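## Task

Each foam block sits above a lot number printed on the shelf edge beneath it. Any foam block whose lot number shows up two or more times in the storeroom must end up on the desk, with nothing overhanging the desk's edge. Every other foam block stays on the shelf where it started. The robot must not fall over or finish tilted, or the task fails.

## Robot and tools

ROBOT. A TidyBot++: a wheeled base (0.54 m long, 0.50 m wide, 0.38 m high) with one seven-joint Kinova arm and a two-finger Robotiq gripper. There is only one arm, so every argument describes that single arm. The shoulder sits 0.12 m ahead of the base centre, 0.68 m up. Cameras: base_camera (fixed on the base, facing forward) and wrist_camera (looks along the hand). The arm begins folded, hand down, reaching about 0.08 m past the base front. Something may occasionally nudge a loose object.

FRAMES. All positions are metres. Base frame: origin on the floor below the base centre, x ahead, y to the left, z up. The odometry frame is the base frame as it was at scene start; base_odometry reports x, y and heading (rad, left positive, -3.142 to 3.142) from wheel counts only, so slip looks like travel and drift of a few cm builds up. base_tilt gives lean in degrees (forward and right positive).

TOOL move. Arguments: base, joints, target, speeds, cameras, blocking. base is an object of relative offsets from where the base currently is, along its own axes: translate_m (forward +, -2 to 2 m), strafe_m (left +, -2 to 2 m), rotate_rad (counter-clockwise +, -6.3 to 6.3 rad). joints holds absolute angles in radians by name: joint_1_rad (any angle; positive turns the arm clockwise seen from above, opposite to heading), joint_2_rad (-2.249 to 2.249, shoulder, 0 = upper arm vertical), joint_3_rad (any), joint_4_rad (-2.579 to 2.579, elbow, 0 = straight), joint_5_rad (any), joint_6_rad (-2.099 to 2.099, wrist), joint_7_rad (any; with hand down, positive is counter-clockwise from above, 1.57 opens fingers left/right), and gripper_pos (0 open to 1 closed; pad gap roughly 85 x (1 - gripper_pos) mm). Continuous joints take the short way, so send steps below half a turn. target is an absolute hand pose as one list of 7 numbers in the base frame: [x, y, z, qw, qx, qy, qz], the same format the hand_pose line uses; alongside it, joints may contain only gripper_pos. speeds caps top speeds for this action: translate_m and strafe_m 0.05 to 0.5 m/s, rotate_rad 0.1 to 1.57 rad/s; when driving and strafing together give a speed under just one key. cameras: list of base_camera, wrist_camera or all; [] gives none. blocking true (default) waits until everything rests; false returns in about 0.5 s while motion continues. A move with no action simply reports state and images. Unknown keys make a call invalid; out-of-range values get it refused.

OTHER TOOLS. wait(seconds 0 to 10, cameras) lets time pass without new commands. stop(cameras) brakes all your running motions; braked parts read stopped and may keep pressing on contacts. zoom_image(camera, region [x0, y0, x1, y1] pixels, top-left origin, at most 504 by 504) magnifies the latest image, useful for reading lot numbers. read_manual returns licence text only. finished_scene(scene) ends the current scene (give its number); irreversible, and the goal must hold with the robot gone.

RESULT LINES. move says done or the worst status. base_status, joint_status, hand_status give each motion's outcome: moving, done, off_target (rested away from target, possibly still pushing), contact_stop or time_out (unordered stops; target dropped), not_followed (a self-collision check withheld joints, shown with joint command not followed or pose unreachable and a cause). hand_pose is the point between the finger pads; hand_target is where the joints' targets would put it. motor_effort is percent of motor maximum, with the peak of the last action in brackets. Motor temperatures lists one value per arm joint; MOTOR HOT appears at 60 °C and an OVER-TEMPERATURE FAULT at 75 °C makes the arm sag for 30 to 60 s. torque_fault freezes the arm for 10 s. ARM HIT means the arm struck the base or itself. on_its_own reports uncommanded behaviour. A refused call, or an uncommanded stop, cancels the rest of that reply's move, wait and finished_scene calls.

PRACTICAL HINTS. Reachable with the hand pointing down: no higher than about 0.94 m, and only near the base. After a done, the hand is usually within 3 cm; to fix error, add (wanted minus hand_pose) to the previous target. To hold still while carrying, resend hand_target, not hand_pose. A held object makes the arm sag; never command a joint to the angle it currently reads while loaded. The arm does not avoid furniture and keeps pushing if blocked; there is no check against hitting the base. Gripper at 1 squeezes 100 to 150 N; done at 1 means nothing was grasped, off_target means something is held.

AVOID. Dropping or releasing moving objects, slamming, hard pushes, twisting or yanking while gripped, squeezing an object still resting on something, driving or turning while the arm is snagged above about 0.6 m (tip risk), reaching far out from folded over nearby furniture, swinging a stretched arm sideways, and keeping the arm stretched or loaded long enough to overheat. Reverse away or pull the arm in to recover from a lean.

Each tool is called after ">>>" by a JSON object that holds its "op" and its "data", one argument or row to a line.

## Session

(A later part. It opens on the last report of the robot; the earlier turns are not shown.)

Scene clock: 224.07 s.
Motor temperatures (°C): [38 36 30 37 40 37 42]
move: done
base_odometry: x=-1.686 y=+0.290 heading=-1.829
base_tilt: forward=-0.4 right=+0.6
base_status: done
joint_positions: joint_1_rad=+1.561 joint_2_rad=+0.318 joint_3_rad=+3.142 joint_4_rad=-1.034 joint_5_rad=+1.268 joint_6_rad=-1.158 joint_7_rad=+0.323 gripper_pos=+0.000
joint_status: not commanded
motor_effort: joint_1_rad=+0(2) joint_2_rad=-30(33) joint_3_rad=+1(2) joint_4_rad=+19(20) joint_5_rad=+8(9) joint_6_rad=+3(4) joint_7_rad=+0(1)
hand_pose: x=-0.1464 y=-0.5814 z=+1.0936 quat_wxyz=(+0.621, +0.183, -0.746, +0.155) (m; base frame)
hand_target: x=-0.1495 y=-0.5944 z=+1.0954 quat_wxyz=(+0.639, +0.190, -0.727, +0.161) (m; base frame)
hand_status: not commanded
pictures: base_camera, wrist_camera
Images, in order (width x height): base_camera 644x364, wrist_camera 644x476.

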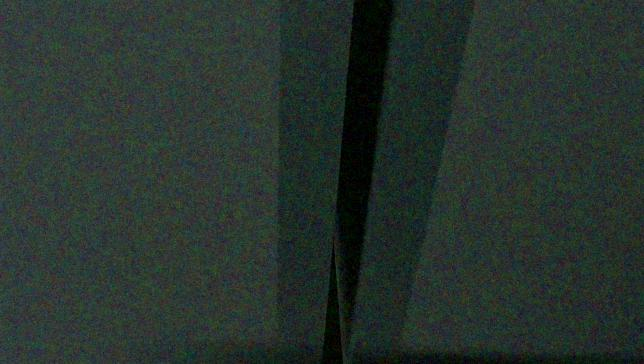

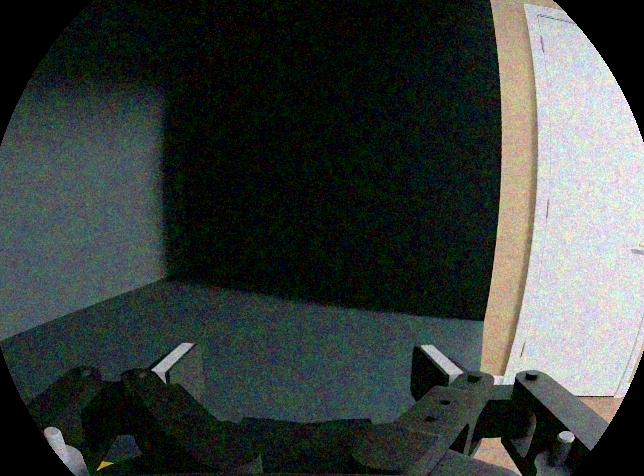

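>>> {"op": "move", "data": {
  "base": {"strafe_m":-0.09},
  "cameras": []
}}

>>> {"op": "move", "data": {
  "joints": {"joint_2_rad":0.325,"joint_4_rad":-1.14,"joint_5_rad":1.36,"joint_6_rad":-1.11,"joint_7_rad":0.2}
}}

Scene clock: 227.40 s.
Motor temperatures (°C): [38 36 30 37 40 37 42]
move: done
base_odometry: x=-1.773 y=+0.313 heading=-1.828
base_tilt: forward=-0.3 right=+0.6
base_status: done
joint_positions: joint_1_rad=+1.561 joint_2_rad=+0.322 joint_3_rad=+3.142 joint_4_rad=-1.034 joint_5_rad=+1.269 joint_6_rad=-1.156 joint_7_rad=+0.323 gripper_pos=+0.000
joint_status: not commanded
motor_effort: joint_1_rad=+0(2) joint_2_rad=-30(34) joint_3_rad=+2(2) joint_4_rad=+19(20) joint_5_rad=+8(9) joint_6_rad=+3(4) joint_7_rad=+0(1)
hand_pose: x=-0.1463 y=-0.5837 z=+1.0914 quat_wxyz=(+0.622, +0.185, -0.745, +0.154) (m; base frame)
hand_target: x=-0.1495 y=-0.5944 z=+1.0954 quat_wxyz=(+0.639, +0.190, -0.727, +0.161) (m; base frame)
hand_status: not commanded
pictures: none
No camera images: "cameras" was empty.

Scene clock: 228.27 s.
Motor temperatures (°C): [38 36 30 37 40 37 42]
move: done
base_odometry: x=-1.773 y=+0.313 heading=-1.828
base_tilt: forward=-0.3 right=+0.6
base_status: not commanded
joint_positions: joint_1_rad=+1.561 joint_2_rad=+0.321 joint_3_rad=+3.142 joint_4_rad=-1.115 joint_5_rad=+1.297 joint_6_rad=-1.156 joint_7_rad=+0.244 gripper_pos=+0.000
joint_status: all done
motor_effort: joint_1_rad=-1(1) joint_2_rad=-29(32) joint_3_rad=+1(2) joint_4_rad=+19(22) joint_5_rad=+9(9) joint_6_rad=+2(4) joint_7_rad=+0(1)
hand_pose: x=-0.1486 y=-0.5818 z=+1.0635 quat_wxyz=(+0.619, +0.181, -0.750, +0.145) (m; base frame)
hand_target: x=-0.1514 y=-0.5914 z=+1.0699 quat_wxyz=(+0.637, +0.186, -0.732, +0.155) (m; base frame)
hand_status: not commanded
pictures: base_camera, wrist_camera
Images, in order (width x height): base_camera 644x364, wrist_camera 644x476.

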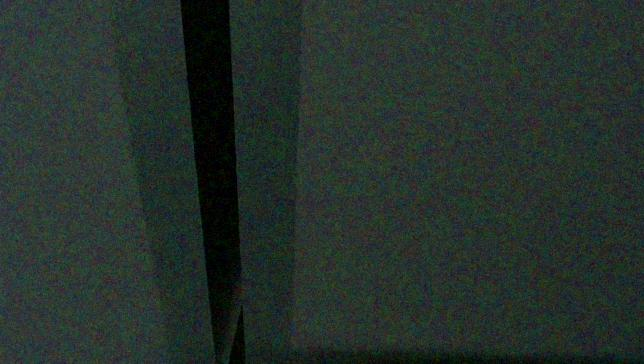

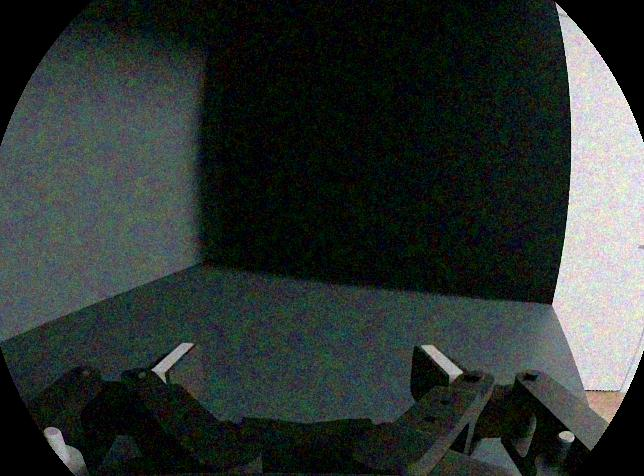

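>>> {"op": "move", "data": {
  "joints": {"joint_2_rad":0.33,"joint_4_rad":-1.04,"joint_5_rad":1.33,"joint_6_rad":-1.11,"joint_7_rad":0.28},
  "cameras": []
}}

>>> {"op": "move", "data": {
  "base": {"translate_m":0.06,"strafe_m":0.03},
  "speeds": {"translate_m":0.15}
}}

Scene clock: 229.40 s.
Motor temperatures (°C): [38 36 30 37 40 37 42]
move: done
base_odometry: x=-1.773 y=+0.313 heading=-1.828
base_tilt: forward=-0.4 right=+0.6
base_status: not commanded
joint_positions: joint_1_rad=+1.561 joint_2_rad=+0.320 joint_3_rad=+3.142 joint_4_rad=-1.048 joint_5_rad=+1.297 joint_6_rad=-1.156 joint_7_rad=+0.255 gripper_pos=+0.000
joint_status: all done
motor_effort: joint_1_rad=+0(1) joint_2_rad=-30(32) joint_3_rad=+1(2) joint_4_rad=+19(21) joint_5_rad=+9(10) joint_6_rad=+2(3) joint_7_rad=+0(1)
hand_pose: x=-0.1486 y=-0.5814 z=+1.0941 quat_wxyz=(+0.626, +0.164, -0.744, +0.167) (m; base frame)
hand_target: x=-0.1495 y=-0.5940 z=+1.1046 quat_wxyz=(+0.641, +0.184, -0.726, +0.169) (m; base frame)
hand_status: not commanded
pictures: none
No camera images: "cameras" was empty.

Scene clock: 230.53 s.
Motor temperatures (°C): [38 36 30 37 40 37 42]
move: done
base_odometry: x=-1.760 y=+0.247 heading=-1.828
base_tilt: forward=-0.4 right=+0.6
base_status: done
joint_positions: joint_1_rad=+1.563 joint_2_rad=+0.320 joint_3_rad=+3.142 joint_4_rad=-1.048 joint_5_rad=+1.297 joint_6_rad=-1.155 joint_7_rad=+0.255 gripper_pos=+0.000
joint_status: not commanded
motor_effort: joint_1_rad=-1(3) joint_2_rad=-29(33) joint_3_rad=+2(2) joint_4_rad=+19(20) joint_5_rad=+8(9) joint_6_rad=+3(3) joint_7_rad=+0(1)
hand_pose: x=-0.1498 y=-0.5809 z=+1.0941 quat_wxyz=(+0.626, +0.163, -0.744, +0.167) (m; base frame)
hand_target: x=-0.1495 y=-0.5940 z=+1.1046 quat_wxyz=(+0.641, +0.184, -0.726, +0.169) (m; base frame)
hand_status: not commanded
pictures: base_camera, wrist_camera
Images, in order (width x height): base_camera 644x364, wrist_camera 644x476.

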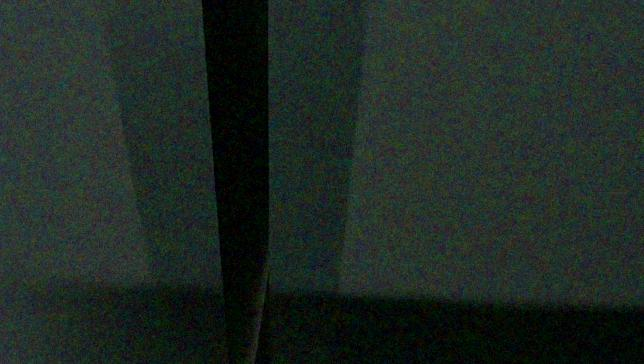

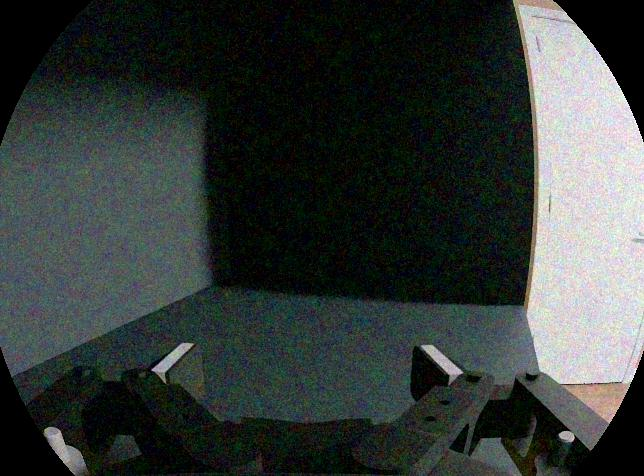

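>>> {"op": "move", "data": {
  "joints": {"joint_1_rad":1.42,"joint_6_rad":-1.3},
  "base": {"strafe_m":0.025},
  "cameras": []
}}

>>> {"op": "move", "data": {
  "joints": {"joint_2_rad":0.325,"joint_4_rad":-1.12,"joint_5_rad":1.33,"joint_6_rad":-1.27,"joint_7_rad":0.25}
}}

Scene clock: 232.13 s.
Motor temperatures (°C): [38 36 30 37 40 37 42]
move: done
base_odometry: x=-1.736 y=+0.240 heading=-1.828
base_tilt: forward=-0.3 right=+0.6
base_status: done
joint_positions: joint_1_rad=+1.428 joint_2_rad=+0.313 joint_3_rad=+3.142 joint_4_rad=-1.048 joint_5_rad=+1.297 joint_6_rad=-1.250 joint_7_rad=+0.255 gripper_pos=+0.000
joint_status: all done
motor_effort: joint_1_rad=+0(4) joint_2_rad=-29(35) joint_3_rad=+1(3) joint_4_rad=+19(20) joint_5_rad=+9(9) joint_6_rad=+3(4) joint_7_rad=-1(1)
hand_pose: x=-0.0829 y=-0.5847 z=+1.0893 quat_wxyz=(+0.614, +0.185, -0.747, +0.175) (m; base frame)
hand_target: x=-0.0861 y=-0.5781 z=+1.0886 quat_wxyz=(+0.627, +0.185, -0.743, +0.144) (m; base frame)
hand_status: not commanded
pictures: none
No camera images: "cameras" was empty.

Scene clock: 232.97 s.
Motor temperatures (°C): [38 36 30 37 40 37 42]
move: done
base_odometry: x=-1.736 y=+0.240 heading=-1.828
base_tilt: forward=-0.3 right=+0.6
base_status: not commanded
joint_positions: joint_1_rad=+1.428 joint_2_rad=+0.314 joint_3_rad=+3.142 joint_4_rad=-1.098 joint_5_rad=+1.297 joint_6_rad=-1.250 joint_7_rad=+0.255 gripper_pos=+0.000
joint_status: all done
motor_effort: joint_1_rad=+0(1) joint_2_rad=-29(31) joint_3_rad=+1(2) joint_4_rad=+19(20) joint_5_rad=+9(10) joint_6_rad=+2(3) joint_7_rad=+0(1)
hand_pose: x=-0.0829 y=-0.5846 z=+1.0683 quat_wxyz=(+0.612, +0.201, -0.749, +0.156) (m; base frame)
hand_target: x=-0.0826 y=-0.5840 z=+1.0607 quat_wxyz=(+0.622, +0.206, -0.743, +0.136) (m; base frame)
hand_status: not commanded
pictures: base_camera, wrist_camera
Images, in order (width x height): base_camera 644x364, wrist_camera 644x476.

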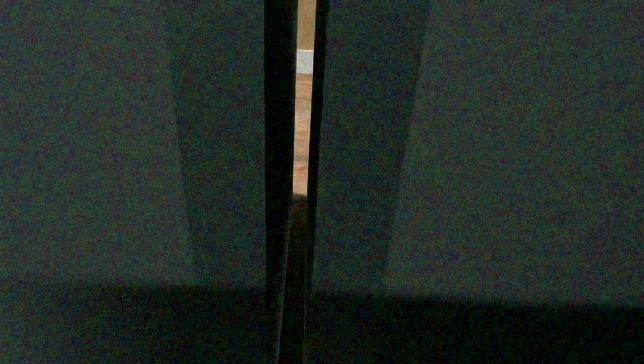

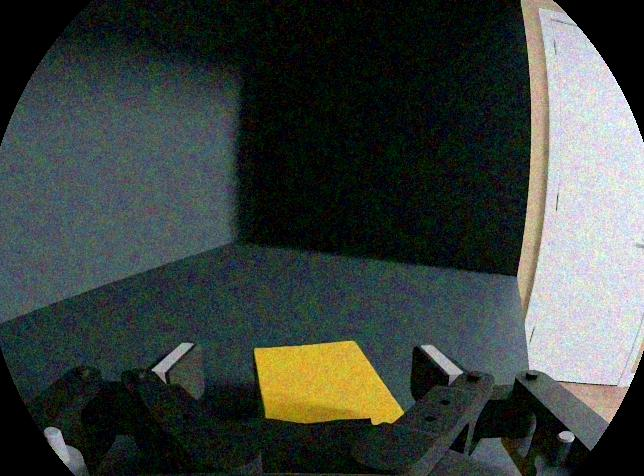

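>>> {"op": "move", "data": {
  "base": {"strafe_m":0.01},
  "cameras": []
}}

>>> {"op": "move", "data": {
  "joints": {"joint_2_rad":0.325,"joint_4_rad":-1.22,"joint_5_rad":1.4,"joint_6_rad":-1.27,"joint_7_rad":0.14}
}}

Scene clock: 233.83 s.
Motor temperatures (°C): [38 36 30 37 40 37 42]
move: done
base_odometry: x=-1.726 y=+0.238 heading=-1.828
base_tilt: forward=-0.3 right=+0.6
base_status: done
joint_positions: joint_1_rad=+1.428 joint_2_rad=+0.310 joint_3_rad=+3.142 joint_4_rad=-1.098 joint_5_rad=+1.297 joint_6_rad=-1.250 joint_7_rad=+0.255 gripper_pos=+0.000
joint_status: not commanded
motor_effort: joint_1_rad=-1(1) joint_2_rad=-29(33) joint_3_rad=+2(2) joint_4_rad=+19(20) joint_5_rad=+9(9) joint_6_rad=+2(3) joint_7_rad=+0(1)
hand_pose: x=-0.0831 y=-0.5834 z=+1.0700 quat_wxyz=(+0.612, +0.200, -0.749, +0.157) (m; base frame)
hand_target: x=-0.0826 y=-0.5840 z=+1.0607 quat_wxyz=(+0.622, +0.206, -0.743, +0.136) (m; base frame)
hand_status: not commanded
pictures: none
No camera images: "cameras" was empty.

Scene clock: 234.77 s.
Motor temperatures (°C): [38 36 30 37 40 37 42]
move: done
base_odometry: x=-1.726 y=+0.238 heading=-1.828
base_tilt: forward=-0.4 right=+0.6
base_status: not commanded
joint_positions: joint_1_rad=+1.428 joint_2_rad=+0.311 joint_3_rad=+3.142 joint_4_rad=-1.194 joint_5_rad=+1.338 joint_6_rad=-1.250 joint_7_rad=+0.181 gripper_pos=+0.000
joint_status: all done
motor_effort: joint_1_rad=+0(1) joint_2_rad=-29(31) joint_3_rad=+2(2) joint_4_rad=+19(20) joint_5_rad=+9(10) joint_6_rad=+1(3) joint_7_rad=+0(1)
hand_pose: x=-0.0866 y=-0.5800 z=+1.0413 quat_wxyz=(+0.618, +0.202, -0.747, +0.139) (m; base frame)
hand_target: x=-0.0875 y=-0.5802 z=+1.0400 quat_wxyz=(+0.637, +0.197, -0.734, +0.128) (m; base frame)
hand_status: not commanded
pictures: base_camera, wrist_camera
Images, in order (width x height): base_camera 644x364, wrist_camera 644x476.

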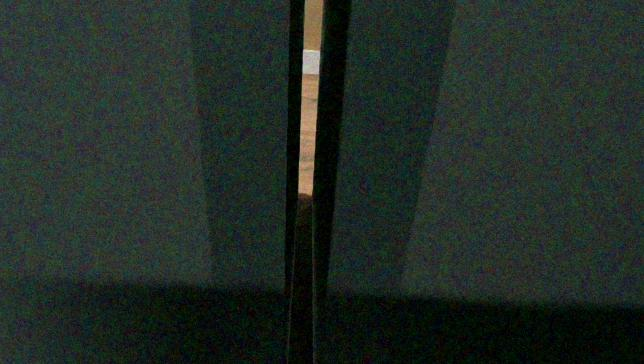

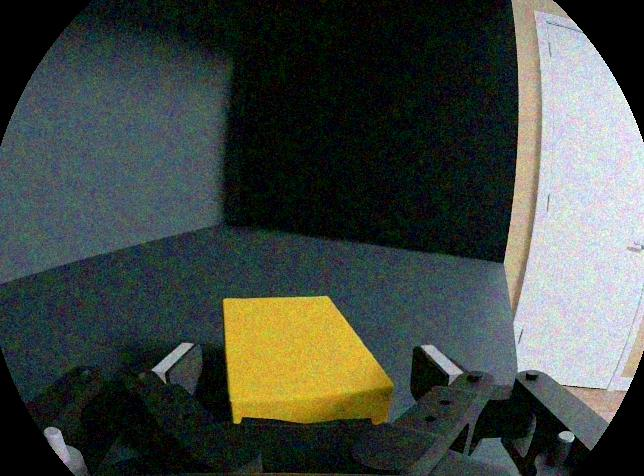

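>>> {"op": "move", "data": {
  "joints": {"joint_2_rad":0.325,"joint_4_rad":-1.255,"joint_5_rad":1.41,"joint_6_rad":-1.27,"joint_7_rad":0.13},
  "cameras": []
}}

>>> {"op": "move", "data": {
  "joints": {"gripper_pos":0.5}
}}

Scene clock: 235.60 s.
Motor temperatures (°C): [38 36 30 37 40 37 42]
move: done
base_odometry: x=-1.726 y=+0.238 heading=-1.828
base_tilt: forward=-0.3 right=+0.6
base_status: not commanded
joint_positions: joint_1_rad=+1.428 joint_2_rad=+0.311 joint_3_rad=+3.142 joint_4_rad=-1.229 joint_5_rad=+1.349 joint_6_rad=-1.250 joint_7_rad=+0.172 gripper_pos=+0.000
joint_status: all done
motor_effort: joint_1_rad=-1(1) joint_2_rad=-29(31) joint_3_rad=+1(2) joint_4_rad=+19(20) joint_5_rad=+9(10) joint_6_rad=+2(2) joint_7_rad=+0(1)
hand_pose: x=-0.0876 y=-0.5784 z=+1.0297 quat_wxyz=(+0.620, +0.210, -0.745, +0.128) (m; base frame)
hand_target: x=-0.0882 y=-0.5786 z=+1.0287 quat_wxyz=(+0.639, +0.205, -0.732, +0.118) (m; base frame)
hand_status: not commanded
pictures: none
No camera images: "cameras" was empty.

Scene clock: 236.43 s.
Motor temperatures (°C): [38 36 30 37 40 37 42]
move: off_target
base_odometry: x=-1.726 y=+0.238 heading=-1.828
base_tilt: forward=-0.4 right=+0.6
base_status: not commanded
joint_positions: joint_1_rad=+1.428 joint_2_rad=+0.311 joint_3_rad=+3.142 joint_4_rad=-1.230 joint_5_rad=+1.352 joint_6_rad=-1.250 joint_7_rad=+0.172 gripper_pos=+0.377
joint_status: gripper_pos off_target (ended at +0.377, target +0.500)
motor_effort: joint_1_rad=-1(1) joint_2_rad=-29(29) joint_3_rad=+1(2) joint_4_rad=+19(20) joint_5_rad=+9(9) joint_6_rad=+1(2) joint_7_rad=+0(0)
hand_pose: x=-0.0878 y=-0.5784 z=+1.0305 quat_wxyz=(+0.621, +0.210, -0.744, +0.127) (m; base frame)
hand_target: x=-0.0882 y=-0.5786 z=+1.0287 quat_wxyz=(+0.639, +0.205, -0.732, +0.118) (m; base frame)
hand_status: not commanded
pictures: base_camera, wrist_camera
Images, in order (width x height): base_camera 644x364, wrist_camera 644x476.

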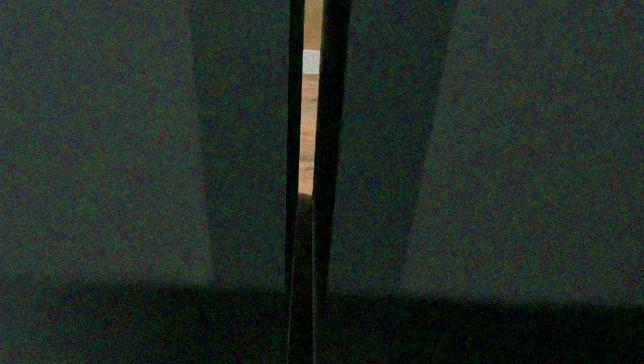

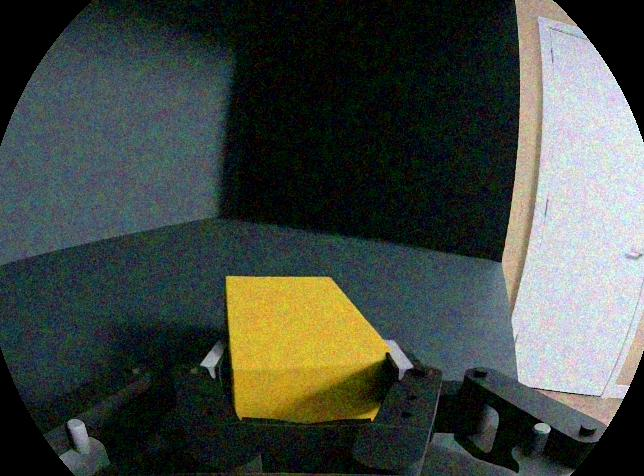

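Gripped. Tighten, lift, retreat.

>>> {"op": "move", "data": {
  "joints": {"gripper_pos":0.7},
  "cameras": []
}}

>>> {"op": "move", "data": {
  "joints": {"joint_2_rad":0.3,"joint_4_rad":-0.97,"joint_5_rad":1.3,"joint_6_rad":-1.27,"joint_7_rad":0.2}
}}

>>> {"op": "move", "data": {
  "base": {"strafe_m":0.42},
  "speeds": {"strafe_m":0.3}
}}

Scene clock: 237.23 s.
Motor temperatures (°C): [38 36 30 37 40 37 42]
move: off_target
base_odometry: x=-1.726 y=+0.238 heading=-1.828
base_tilt: forward=-0.4 right=+0.6
base_status: not commanded
joint_positions: joint_1_rad=+1.428 joint_2_rad=+0.311 joint_3_rad=+3.142 joint_4_rad=-1.230 joint_5_rad=+1.352 joint_6_rad=-1.250 joint_7_rad=+0.172 gripper_pos=+0.377
joint_status: gripper_pos off_target (ended at +0.377, target +0.700)
motor_effort: joint_1_rad=-1(1) joint_2_rad=-29(30) joint_3_rad=+2(2) joint_4_rad=+19(20) joint_5_rad=+9(9) joint_6_rad=+1(1) joint_7_rad=+0(1)
hand_pose: x=-0.0878 y=-0.5784 z=+1.0305 quat_wxyz=(+0.621, +0.210, -0.744, +0.127) (m; base frame)
hand_target: x=-0.0882 y=-0.5786 z=+1.0287 quat_wxyz=(+0.639, +0.205, -0.732, +0.118) (m; base frame)
hand_status: not commanded
pictures: none
No camera images: "cameras" was empty.

Scene clock: 238.60 s.
Motor temperatures (°C): [38 36 30 37 40 37 42]
move: done
base_odometry: x=-1.726 y=+0.238 heading=-1.828
base_tilt: forward=-0.4 right=+0.6
base_status: not commanded
joint_positions: joint_1_rad=+1.428 joint_2_rad=+0.296 joint_3_rad=+3.142 joint_4_rad=-0.983 joint_5_rad=+1.352 joint_6_rad=-1.250 joint_7_rad=+0.172 gripper_pos=+0.377
joint_status: all done
motor_effort: joint_1_rad=+0(1) joint_2_rad=-28(31) joint_3_rad=+2(2) joint_4_rad=+19(21) joint_5_rad=+9(11) joint_6_rad=+3(4) joint_7_rad=+0(1)
hand_pose: x=-0.0887 y=-0.5720 z=+1.1410 quat_wxyz=(+0.629, +0.126, -0.733, +0.226) (m; base frame)
hand_target: x=-0.0819 y=-0.5735 z=+1.1278 quat_wxyz=(+0.610, +0.133, -0.749, +0.221) (m; base frame)
hand_status: not commanded
pictures: base_camera, wrist_camera
Images, in order (width x height): base_camera 644x364, wrist_camera 644x476.

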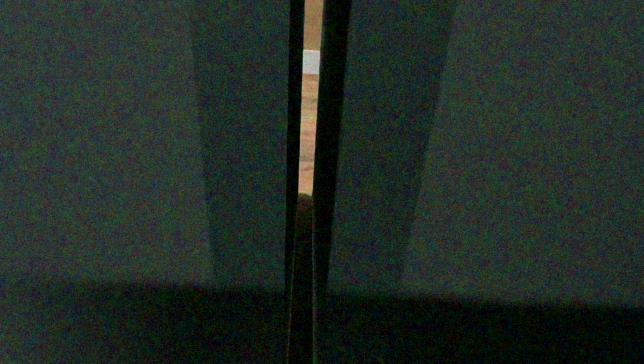

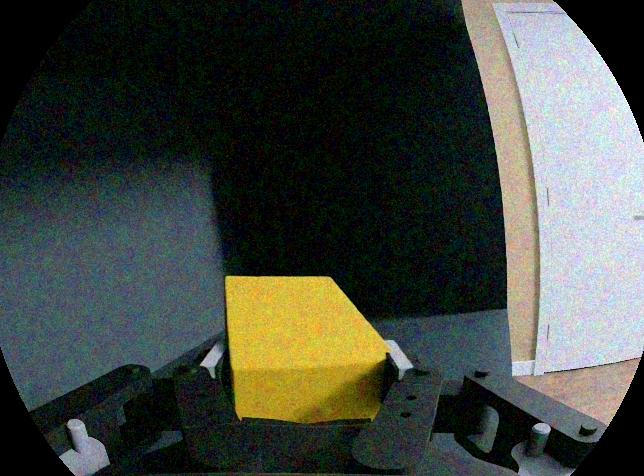

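Scene clock: 240.97 s.
Motor temperatures (°C): [38 36 30 37 40 37 42]
move: done
base_odometry: x=-1.320 y=+0.130 heading=-1.829
base_tilt: forward=-0.4 right=+0.6
base_status: done
joint_positions: joint_1_rad=+1.428 joint_2_rad=+0.290 joint_3_rad=+3.142 joint_4_rad=-0.982 joint_5_rad=+1.352 joint_6_rad=-1.250 joint_7_rad=+0.172 gripper_pos=+0.377
joint_status: not commanded
motor_effort: joint_1_rad=+0(1) joint_2_rad=-28(32) joint_3_rad=+1(2) joint_4_rad=+18(19) joint_5_rad=+9(9) joint_6_rad=+4(4) joint_7_rad=+0(1)
hand_pose: x=-0.0892 y=-0.5690 z=+1.1447 quat_wxyz=(+0.629, +0.124, -0.733, +0.229) (m; base frame)
hand_target: x=-0.0819 y=-0.5735 z=+1.1278 quat_wxyz=(+0.610, +0.133, -0.749, +0.221) (m; base frame)
hand_status: not commanded
pictures: base_camera, wrist_camera
Images, in order (width x height): base_camera 644x364, wrist_camera 644x476.

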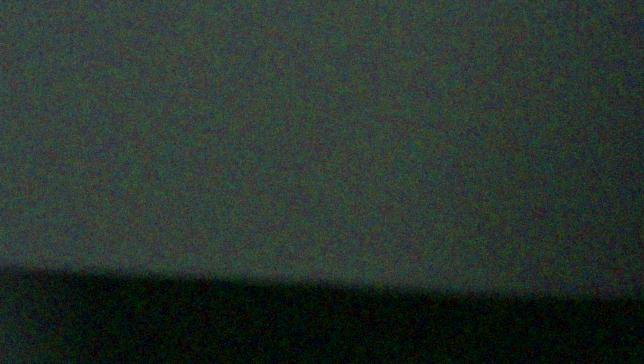

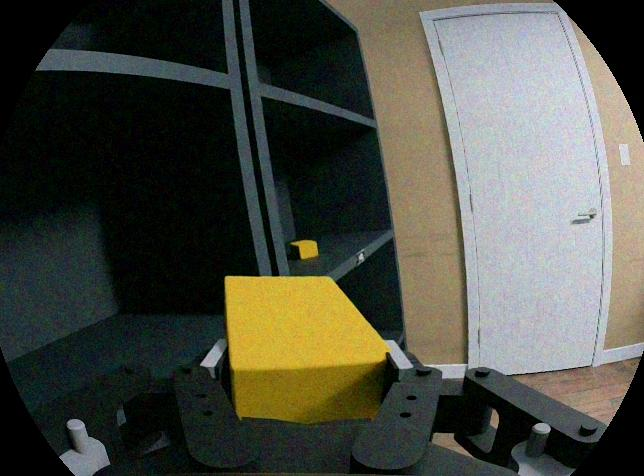

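>>> {"op": "move", "data": {
  "base": {"strafe_m":1.25,"translate_m":-0.3},
  "joints": {"joint_1_rad":1.57,"joint_2_rad":-0.35,"joint_4_rad":-1.9,"joint_5_rad":-0.03,"joint_6_rad":-0.3,"joint_7_rad":1.62},
  "cameras": []
}}

>>> {"op": "move", "data": {
  "base": {"rotate_rad":-1.575}
}}

Scene clock: 245.23 s.
Motor temperatures (°C): [38 36 30 37 40 37 42]
move: done
base_odometry: x=-0.034 y=+0.102 heading=-1.829
base_tilt: forward=-0.4 right=+0.6
base_status: done
joint_positions: joint_1_rad=+1.551 joint_2_rad=-0.347 joint_3_rad=+3.142 joint_4_rad=-1.870 joint_5_rad=+0.040 joint_6_rad=-0.357 joint_7_rad=+1.577 gripper_pos=+0.377
joint_status: all done
motor_effort: joint_1_rad=-1(2) joint_2_rad=-9(32) joint_3_rad=+0(2) joint_4_rad=+23(24) joint_5_rad=+1(10) joint_6_rad=+9(9) joint_7_rad=+0(1)
hand_pose: x=+0.1252 y=-0.4673 z=+0.9980 quat_wxyz=(+0.426, +0.586, -0.556, +0.408) (m; base frame)
hand_target: x=+0.1244 y=-0.4692 z=+0.9979 quat_wxyz=(+0.427, +0.573, -0.556, +0.424) (m; base frame)
hand_status: not commanded
pictures: none
No camera images: "cameras" was empty.

Scene clock: 247.53 s.
Motor temperatures (°C): [38 36 30 37 40 37 42]
move: done
base_odometry: x=-0.034 y=+0.102 heading=+2.880
base_tilt: forward=-0.4 right=+0.6
base_status: done
joint_positions: joint_1_rad=+1.557 joint_2_rad=-0.348 joint_3_rad=+3.141 joint_4_rad=-1.870 joint_5_rad=+0.038 joint_6_rad=-0.355 joint_7_rad=+1.577 gripper_pos=+0.377
joint_status: not commanded
motor_effort: joint_1_rad=-1(2) joint_2_rad=-10(12) joint_3_rad=+1(3) joint_4_rad=+23(23) joint_5_rad=+1(1) joint_6_rad=+8(9) joint_7_rad=+0(0)
hand_pose: x=+0.1227 y=-0.4674 z=+0.9984 quat_wxyz=(+0.427, +0.583, -0.557, +0.408) (m; base frame)
hand_target: x=+0.1244 y=-0.4692 z=+0.9979 quat_wxyz=(+0.427, +0.573, -0.556, +0.424) (m; base frame)
hand_status: not commanded
pictures: base_camera, wrist_camera
Images, in order (width x height): base_camera 644x364, wrist_camera 644x476.

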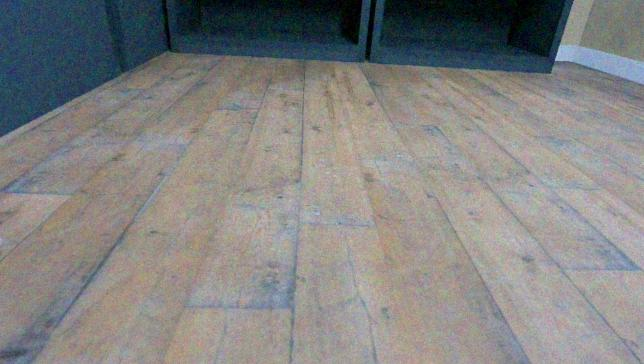

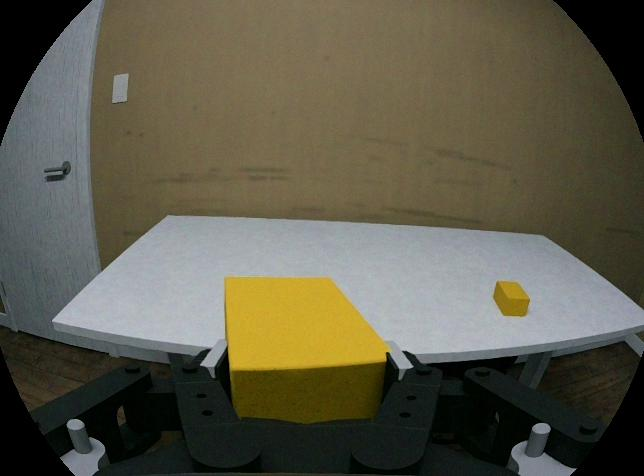

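>>> {"op": "move", "data": {
  "base": {"strafe_m":-0.25},
  "cameras": []
}}

>>> {"op": "move", "data": {
  "joints": {"joint_2_rad":0.29,"joint_4_rad":-1.86,"joint_6_rad":0.45,"joint_5_rad":0.03},
  "cameras": []
}}

>>> {"op": "move", "data": {
  "joints": {"joint_2_rad":0.41,"joint_4_rad":-1.985,"joint_6_rad":0.65}
}}

>>> {"op": "move", "data": {
  "joints": {"joint_2_rad":0.44,"joint_4_rad":-2.015,"joint_6_rad":0.69}
}}

>>> {"op": "move", "data": {
  "joints": {"joint_2_rad":0.465,"joint_4_rad":-2.035,"joint_6_rad":0.73}
}}

Scene clock: 249.67 s.
Motor temperatures (°C): [38 36 30 37 40 37 42]
move: done
base_odometry: x=+0.030 y=+0.343 heading=+2.879
base_tilt: forward=-0.4 right=+0.6
base_status: done
joint_positions: joint_1_rad=+1.557 joint_2_rad=-0.346 joint_3_rad=+3.141 joint_4_rad=-1.871 joint_5_rad=+0.038 joint_6_rad=-0.353 joint_7_rad=+1.577 gripper_pos=+0.377
joint_status: not commanded
motor_effort: joint_1_rad=-1(1) joint_2_rad=-9(14) joint_3_rad=+0(1) joint_4_rad=+23(24) joint_5_rad=+1(1) joint_6_rad=+9(10) joint_7_rad=+0(1)
hand_pose: x=+0.1227 y=-0.4681 z=+0.9977 quat_wxyz=(+0.427, +0.584, -0.557, +0.408) (m; base frame)
hand_target: x=+0.1244 y=-0.4692 z=+0.9979 quat_wxyz=(+0.427, +0.573, -0.556, +0.424) (m; base frame)
hand_status: not commanded
pictures: none
No camera images: "cameras" was empty.

Scene clock: 251.90 s.
Motor temperatures (°C): [38 36 30 37 40 37 42]
move: done
base_odometry: x=+0.030 y=+0.343 heading=+2.879
base_tilt: forward=-0.4 right=+0.6
base_status: not commanded
joint_positions: joint_1_rad=+1.557 joint_2_rad=+0.270 joint_3_rad=+3.141 joint_4_rad=-1.871 joint_5_rad=+0.038 joint_6_rad=+0.391 joint_7_rad=+1.577 gripper_pos=+0.377
joint_status: all done
motor_effort: joint_1_rad=-1(1) joint_2_rad=-29(30) joint_3_rad=+0(1) joint_4_rad=+20(24) joint_5_rad=+1(2) joint_6_rad=+10(10) joint_7_rad=+0(1)
hand_pose: x=+0.1341 y=-0.6829 z=+0.8619 quat_wxyz=(+0.455, +0.561, -0.524, +0.451) (m; base frame)
hand_target: x=+0.1259 y=-0.6920 z=+0.8728 quat_wxyz=(+0.480, +0.555, -0.507, +0.453) (m; base frame)
hand_status: not commanded
pictures: none
No camera images: "cameras" was empty.

Scene clock: 253.27 s.
Motor temperatures (°C): [38 36 30 37 40 37 42]
move: done
base_odometry: x=+0.030 y=+0.343 heading=+2.879
base_tilt: forward=-0.3 right=+0.6
base_status: not commanded
joint_positions: joint_1_rad=+1.557 joint_2_rad=+0.399 joint_3_rad=+3.141 joint_4_rad=-1.966 joint_5_rad=+0.038 joint_6_rad=+0.593 joint_7_rad=+1.577 gripper_pos=+0.377
joint_status: all done
motor_effort: joint_1_rad=-1(1) joint_2_rad=-31(34) joint_3_rad=+0(0) joint_4_rad=+18(20) joint_5_rad=+0(1) joint_6_rad=+9(10) joint_7_rad=+0(0)
hand_pose: x=+0.1363 y=-0.6884 z=+0.7830 quat_wxyz=(+0.447, +0.566, -0.529, +0.448) (m; base frame)
hand_target: x=+0.1275 y=-0.6877 z=+0.7829 quat_wxyz=(+0.465, +0.565, -0.517, +0.443) (m; base frame)
hand_status: not commanded
pictures: base_camera, wrist_camera
Images, in order (width x height): base_camera 644x364, wrist_camera 644x476.

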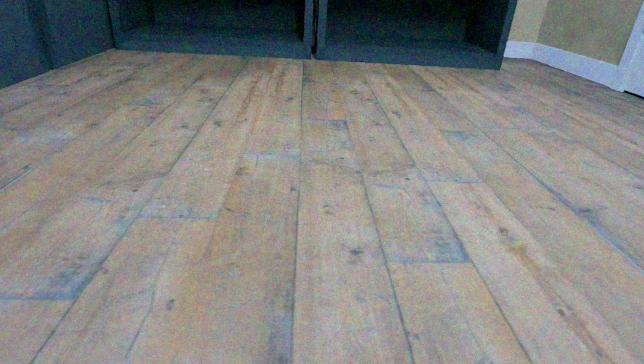

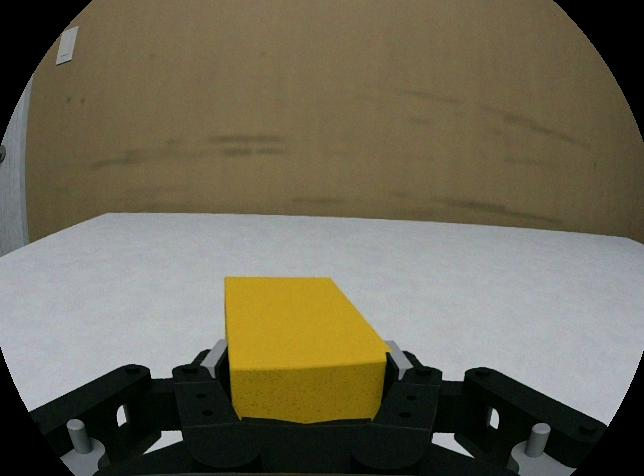

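Scene clock: 253.97 s.
Motor temperatures (°C): [38 36 30 37 40 37 42]
move: done
base_odometry: x=+0.030 y=+0.343 heading=+2.879
base_tilt: forward=-0.3 right=+0.6
base_status: not commanded
joint_positions: joint_1_rad=+1.557 joint_2_rad=+0.417 joint_3_rad=+3.141 joint_4_rad=-1.991 joint_5_rad=+0.038 joint_6_rad=+0.639 joint_7_rad=+1.577 gripper_pos=+0.377
joint_status: all done
motor_effort: joint_1_rad=-1(1) joint_2_rad=-30(32) joint_3_rad=+0(1) joint_4_rad=+16(18) joint_5_rad=+1(1) joint_6_rad=+9(10) joint_7_rad=+0(1)
hand_pose: x=+0.1367 y=-0.6857 z=+0.7713 quat_wxyz=(+0.447, +0.566, -0.528, +0.449) (m; base frame)
hand_target: x=+0.1278 y=-0.6838 z=+0.7593 quat_wxyz=(+0.459, +0.570, -0.521, +0.439) (m; base frame)
hand_status: not commanded
pictures: base_camera, wrist_camera
Images, in order (width x height): base_camera 644x364, wrist_camera 644x476.

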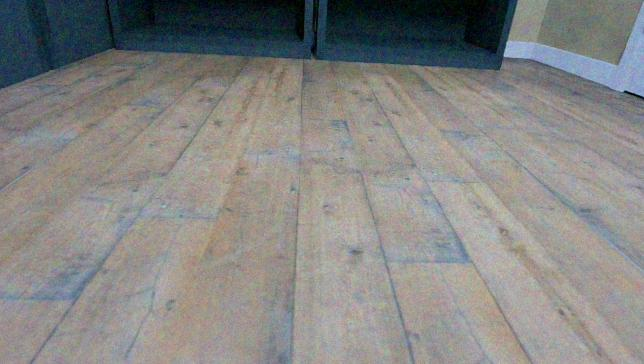

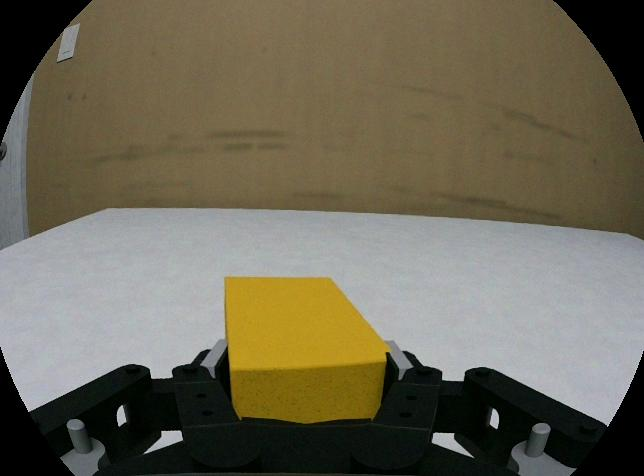

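Scene clock: 254.63 s.
Motor temperatures (°C): [38 36 30 37 40 37 42]
move: done
base_odometry: x=+0.030 y=+0.343 heading=+2.879
base_tilt: forward=-0.4 right=+0.6
base_status: not commanded
joint_positions: joint_1_rad=+1.557 joint_2_rad=+0.437 joint_3_rad=+3.141 joint_4_rad=-2.009 joint_5_rad=+0.038 joint_6_rad=+0.681 joint_7_rad=+1.578 gripper_pos=+0.377
joint_status: all done
motor_effort: joint_1_rad=+0(1) joint_2_rad=-29(33) joint_3_rad=+0(0) joint_4_rad=+15(17) joint_5_rad=+1(1) joint_6_rad=+7(9) joint_7_rad=+0(1)
hand_pose: x=+0.1370 y=-0.6847 z=+0.7613 quat_wxyz=(+0.448, +0.565, -0.527, +0.450) (m; base frame)
hand_target: x=+0.1281 y=-0.6818 z=+0.7444 quat_wxyz=(+0.458, +0.571, -0.522, +0.438) (m; base frame)
hand_status: not commanded
pictures: base_camera, wrist_camera
Images, in order (width x height): base_camera 644x364, wrist_camera 644x476.

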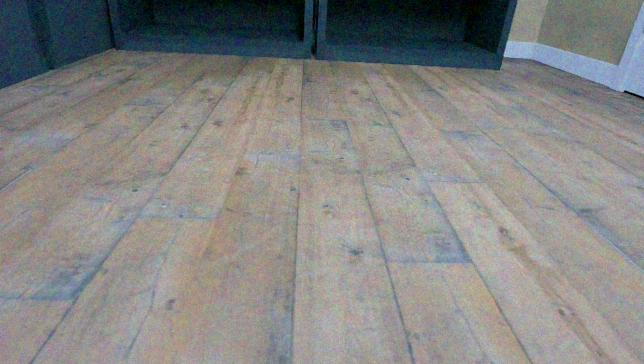

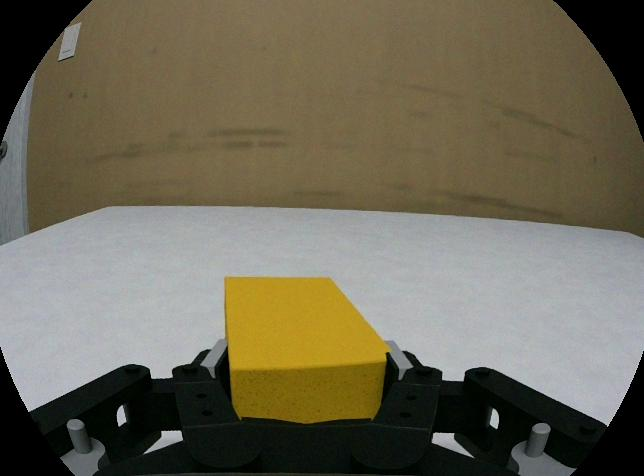

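>>> {"op": "move", "data": {
  "joints": {"joint_2_rad":0.48,"joint_4_rad":-2.045,"joint_6_rad":0.75},
  "cameras": []
}}

>>> {"op": "move", "data": {
  "joints": {"joint_2_rad":0.5,"joint_4_rad":-2.055,"joint_6_rad":0.77}
}}

Scene clock: 255.37 s.
Motor temperatures (°C): [38 36 30 37 40 37 42]
move: done
base_odometry: x=+0.030 y=+0.343 heading=+2.879
base_tilt: forward=-0.3 right=+0.6
base_status: not commanded
joint_positions: joint_1_rad=+1.558 joint_2_rad=+0.443 joint_3_rad=+3.141 joint_4_rad=-2.016 joint_5_rad=+0.038 joint_6_rad=+0.705 joint_7_rad=+1.578 gripper_pos=+0.377
joint_status: all done
motor_effort: joint_1_rad=-1(1) joint_2_rad=-29(31) joint_3_rad=-1(1) joint_4_rad=+15(17) joint_5_rad=+1(1) joint_6_rad=+8(9) joint_7_rad=+0(1)
hand_pose: x=+0.1372 y=-0.6846 z=+0.7613 quat_wxyz=(+0.451, +0.562, -0.524, +0.454) (m; base frame)
hand_target: x=+0.1282 y=-0.6808 z=+0.7354 quat_wxyz=(+0.456, +0.572, -0.523, +0.437) (m; base frame)
hand_status: not commanded
pictures: none
No camera images: "cameras" was empty.

Scene clock: 255.97 s.
Motor temperatures (°C): [38 36 30 37 40 37 42]
move: off_target
base_odometry: x=+0.030 y=+0.343 heading=+2.879
base_tilt: forward=-0.3 right=+0.6
base_status: not commanded
joint_positions: joint_1_rad=+1.558 joint_2_rad=+0.451 joint_3_rad=+3.141 joint_4_rad=-2.023 joint_5_rad=+0.038 joint_6_rad=+0.732 joint_7_rad=+1.579 gripper_pos=+0.377
joint_status: joint_2_rad off_target (ended at +0.451, target +0.500); the others done
motor_effort: joint_1_rad=-1(2) joint_2_rad=-28(30) joint_3_rad=-1(1) joint_4_rad=+15(16) joint_5_rad=+1(1) joint_6_rad=+7(8) joint_7_rad=-1(1)
hand_pose: x=+0.1373 y=-0.6844 z=+0.7609 quat_wxyz=(+0.454, +0.560, -0.521, +0.457) (m; base frame)
hand_target: x=+0.1283 y=-0.6798 z=+0.7230 quat_wxyz=(+0.453, +0.575, -0.526, +0.434) (m; base frame)
hand_status: not commanded
pictures: base_camera, wrist_camera
Images, in order (width x height): base_camera 644x364, wrist_camera 644x476.

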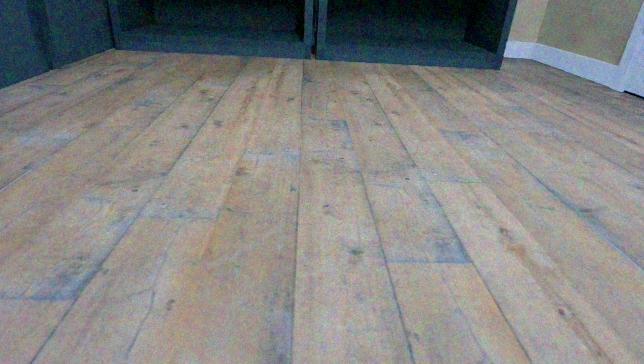

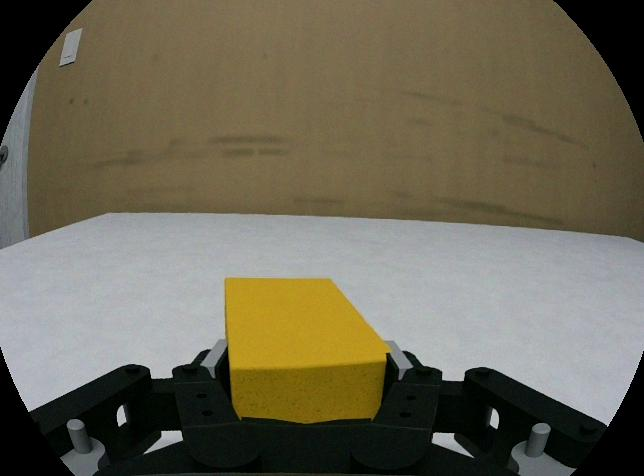

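>>> {"op": "move", "data": {
  "joints": {"joint_2_rad":0.475,"joint_4_rad":-2.04,"joint_6_rad":0.76,"gripper_pos":0},
  "cameras": []
}}

>>> {"op": "move", "data": {
  "base": {"strafe_m":0.3},
  "speeds": {"strafe_m":0.25}
}}

Scene clock: 257.10 s.
Motor temperatures (°C): [38 36 30 37 40 37 42]
move: done
base_odometry: x=+0.030 y=+0.343 heading=+2.879
base_tilt: forward=-0.3 right=+0.6
base_status: not commanded
joint_positions: joint_1_rad=+1.558 joint_2_rad=+0.452 joint_3_rad=+3.141 joint_4_rad=-2.023 joint_5_rad=+0.038 joint_6_rad=+0.732 joint_7_rad=+1.579 gripper_pos=+0.000
joint_status: all done
motor_effort: joint_1_rad=+0(2) joint_2_rad=-31(32) joint_3_rad=+0(1) joint_4_rad=+16(16) joint_5_rad=+1(1) joint_6_rad=+9(9) joint_7_rad=+0(1)
hand_pose: x=+0.1373 y=-0.6846 z=+0.7597 quat_wxyz=(+0.453, +0.560, -0.522, +0.457) (m; base frame)
hand_target: x=+0.1283 y=-0.6827 z=+0.7443 quat_wxyz=(+0.461, +0.568, -0.519, +0.442) (m; base frame)
hand_status: not commanded
pictures: none
No camera images: "cameras" was empty.

Scene clock: 259.20 s.
Motor temperatures (°C): [38 36 30 37 40 37 42]
move: done
base_odometry: x=-0.047 y=+0.053 heading=+2.879
base_tilt: forward=-0.4 right=+0.6
base_status: done
joint_positions: joint_1_rad=+1.559 joint_2_rad=+0.457 joint_3_rad=+3.141 joint_4_rad=-2.023 joint_5_rad=+0.038 joint_6_rad=+0.732 joint_7_rad=+1.579 gripper_pos=+0.000
joint_status: not commanded
motor_effort: joint_1_rad=+0(2) joint_2_rad=-31(34) joint_3_rad=+0(2) joint_4_rad=+16(18) joint_5_rad=+1(1) joint_6_rad=+9(9) joint_7_rad=+0(1)
hand_pose: x=+0.1366 y=-0.6849 z=+0.7562 quat_wxyz=(+0.452, +0.561, -0.523, +0.455) (m; base frame)
hand_target: x=+0.1283 y=-0.6827 z=+0.7443 quat_wxyz=(+0.461, +0.568, -0.519, +0.442) (m; base frame)
hand_status: not commanded
pictures: base_camera, wrist_camera
Images, in order (width x height): base_camera 644x364, wrist_camera 644x476.

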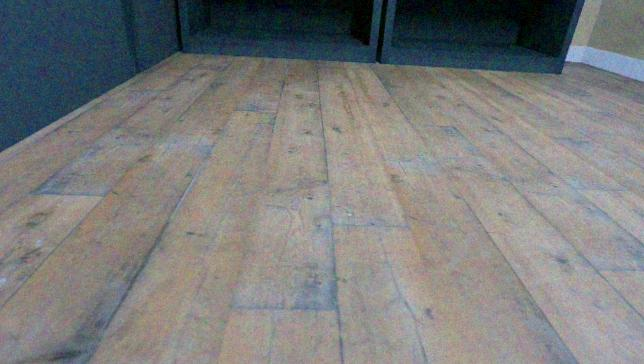

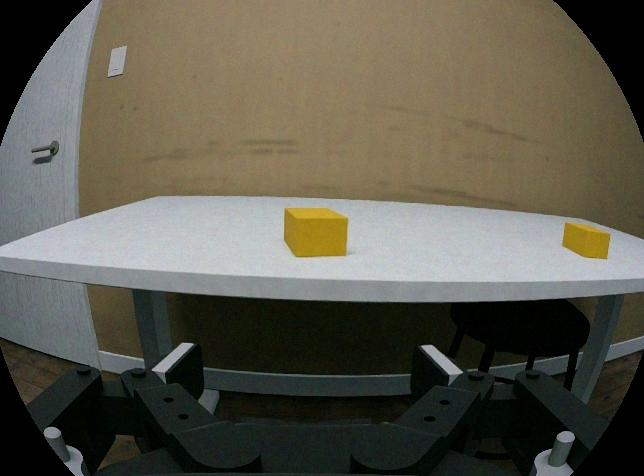

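>>> {"op": "move", "data": {
  "joints": {"joint_1_rad":0,"joint_2_rad":-0.37,"joint_4_rad":-2.5,"joint_5_rad":0,"joint_6_rad":0.0,"joint_7_rad":1.57},
  "cameras": []
}}

>>> {"op": "move", "data": {
  "base": {"translate_m":1.2,"strafe_m":0.3}
}}

Scene clock: 263.37 s.
Motor temperatures (°C): [38 36 30 37 40 37 42]
move: done
base_odometry: x=-0.047 y=+0.053 heading=+2.879
base_tilt: forward=-0.3 right=+0.6
base_status: not commanded
joint_positions: joint_1_rad=+0.019 joint_2_rad=-0.357 joint_3_rad=+3.140 joint_4_rad=-2.469 joint_5_rad=+0.038 joint_6_rad=+0.052 joint_7_rad=+1.579 gripper_pos=+0.000
joint_status: all done
motor_effort: joint_1_rad=-1(3) joint_2_rad=-7(33) joint_3_rad=+0(2) joint_4_rad=+19(20) joint_5_rad=+1(2) joint_6_rad=+8(10) joint_7_rad=+0(1)
hand_pose: x=+0.5160 y=-0.0049 z=+0.7674 quat_wxyz=(+0.016, +0.857, +0.013, +0.514) (m; base frame)
hand_target: x=+0.4972 y=+0.0020 z=+0.7422 quat_wxyz=(+0.000, +0.875, +0.000, +0.485) (m; base frame)
hand_status: not commanded
pictures: none
No camera images: "cameras" was empty.

Scene clock: 267.20 s.
Motor temperatures (°C): [38 36 30 37 40 37 42]
move: done
base_odometry: x=-1.284 y=+0.075 heading=+2.880
base_tilt: forward=-0.4 right=+0.6
base_status: done
joint_positions: joint_1_rad=+0.019 joint_2_rad=-0.363 joint_3_rad=+3.140 joint_4_rad=-2.472 joint_5_rad=+0.038 joint_6_rad=+0.047 joint_7_rad=+1.579 gripper_pos=+0.000
joint_status: not commanded
motor_effort: joint_1_rad=-1(1) joint_2_rad=-6(8) joint_3_rad=+0(1) joint_4_rad=+19(21) joint_5_rad=+1(1) joint_6_rad=+8(9) joint_7_rad=+0(1)
hand_pose: x=+0.5139 y=-0.0049 z=+0.7668 quat_wxyz=(+0.016, +0.858, +0.013, +0.513) (m; base frame)
hand_target: x=+0.4972 y=+0.0020 z=+0.7422 quat_wxyz=(+0.000, +0.875, +0.000, +0.485) (m; base frame)
hand_status: not commanded
pictures: base_camera, wrist_camera
Images, in order (width x height): base_camera 644x364, wrist_camera 644x476.

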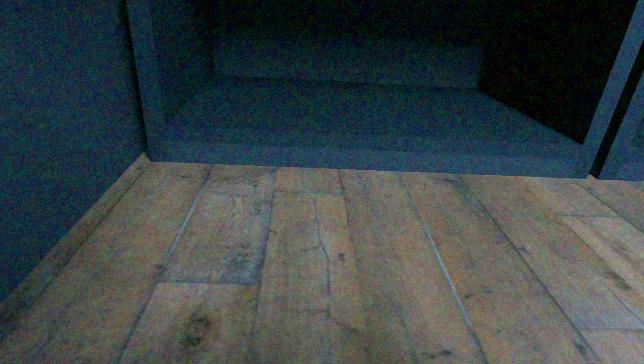

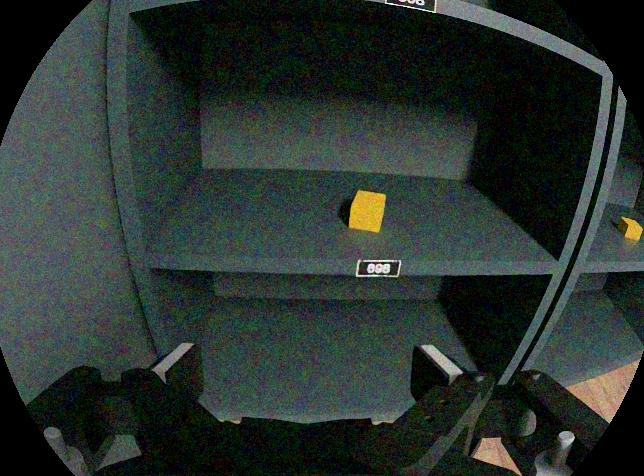

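>>> {"op": "move", "data": {
  "joints": {"joint_1_rad":0,"joint_2_rad":0.39,"joint_4_rad":-1.94,"joint_5_rad":0,"joint_6_rad":-0.08,"joint_7_rad":1.57},
  "cameras": []
}}

>>> {"op": "move", "data": {
  "base": {"translate_m":0.3,"strafe_m":-0.1}
}}

Scene clock: 269.57 s.
Motor temperatures (°C): [38 36 30 37 40 37 42]
move: done
base_odometry: x=-1.284 y=+0.075 heading=+2.880
base_tilt: forward=-0.3 right=+0.6
base_status: not commanded
joint_positions: joint_1_rad=+0.019 joint_2_rad=+0.368 joint_3_rad=+3.140 joint_4_rad=-1.957 joint_5_rad=+0.038 joint_6_rad=-0.030 joint_7_rad=+1.579 gripper_pos=+0.000
joint_status: all done
motor_effort: joint_1_rad=+0(2) joint_2_rad=-29(31) joint_3_rad=+0(1) joint_4_rad=+16(20) joint_5_rad=+1(2) joint_6_rad=+6(9) joint_7_rad=+0(1)
hand_pose: x=+0.7197 y=-0.0094 z=+0.6395 quat_wxyz=(+0.012, +0.923, +0.013, +0.383) (m; base frame)
hand_target: x=+0.7149 y=+0.0023 z=+0.6230 quat_wxyz=(-0.001, +0.934, +0.000, +0.358) (m; base frame)
hand_status: not commanded
pictures: none
No camera images: "cameras" was empty.

Scene clock: 271.40 s.
Motor temperatures (°C): [38 36 30 37 40 37 42]
move: done
base_odometry: x=-1.548 y=+0.249 heading=+2.881
base_tilt: forward=-0.3 right=+0.6
base_status: done
joint_positions: joint_1_rad=+0.015 joint_2_rad=+0.374 joint_3_rad=+3.140 joint_4_rad=-1.949 joint_5_rad=+0.038 joint_6_rad=-0.035 joint_7_rad=+1.579 gripper_pos=+0.000
joint_status: not commanded
motor_effort: joint_1_rad=-1(2) joint_2_rad=-28(32) joint_3_rad=+0(1) joint_4_rad=+17(18) joint_5_rad=+0(1) joint_6_rad=+6(7) joint_7_rad=+0(1)
hand_pose: x=+0.7220 y=-0.0076 z=+0.6385 quat_wxyz=(+0.012, +0.924, +0.014, +0.382) (m; base frame)
hand_target: x=+0.7149 y=+0.0023 z=+0.6230 quat_wxyz=(-0.001, +0.934, +0.000, +0.358) (m; base frame)
hand_status: not commanded
pictures: base_camera, wrist_camera
Images, in order (width x height): base_camera 644x364, wrist_camera 644x476.

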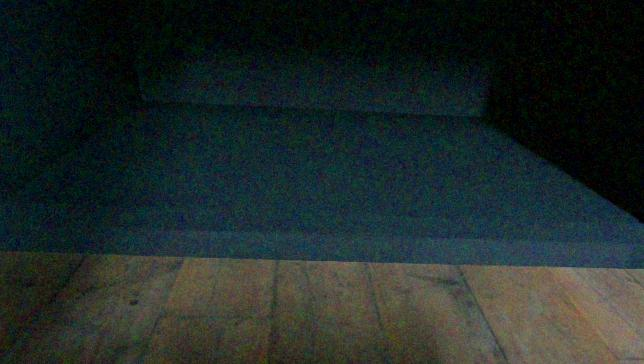

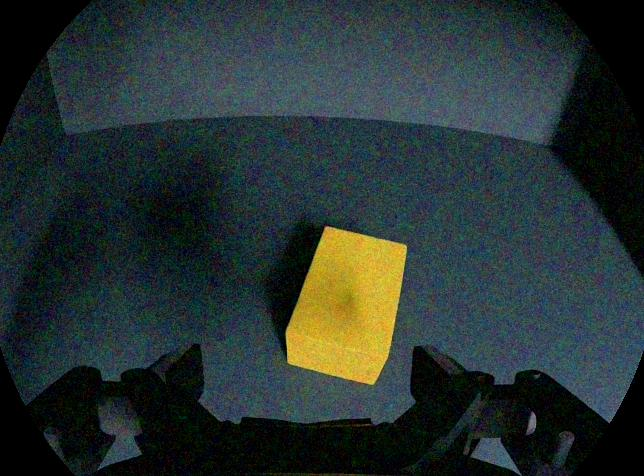

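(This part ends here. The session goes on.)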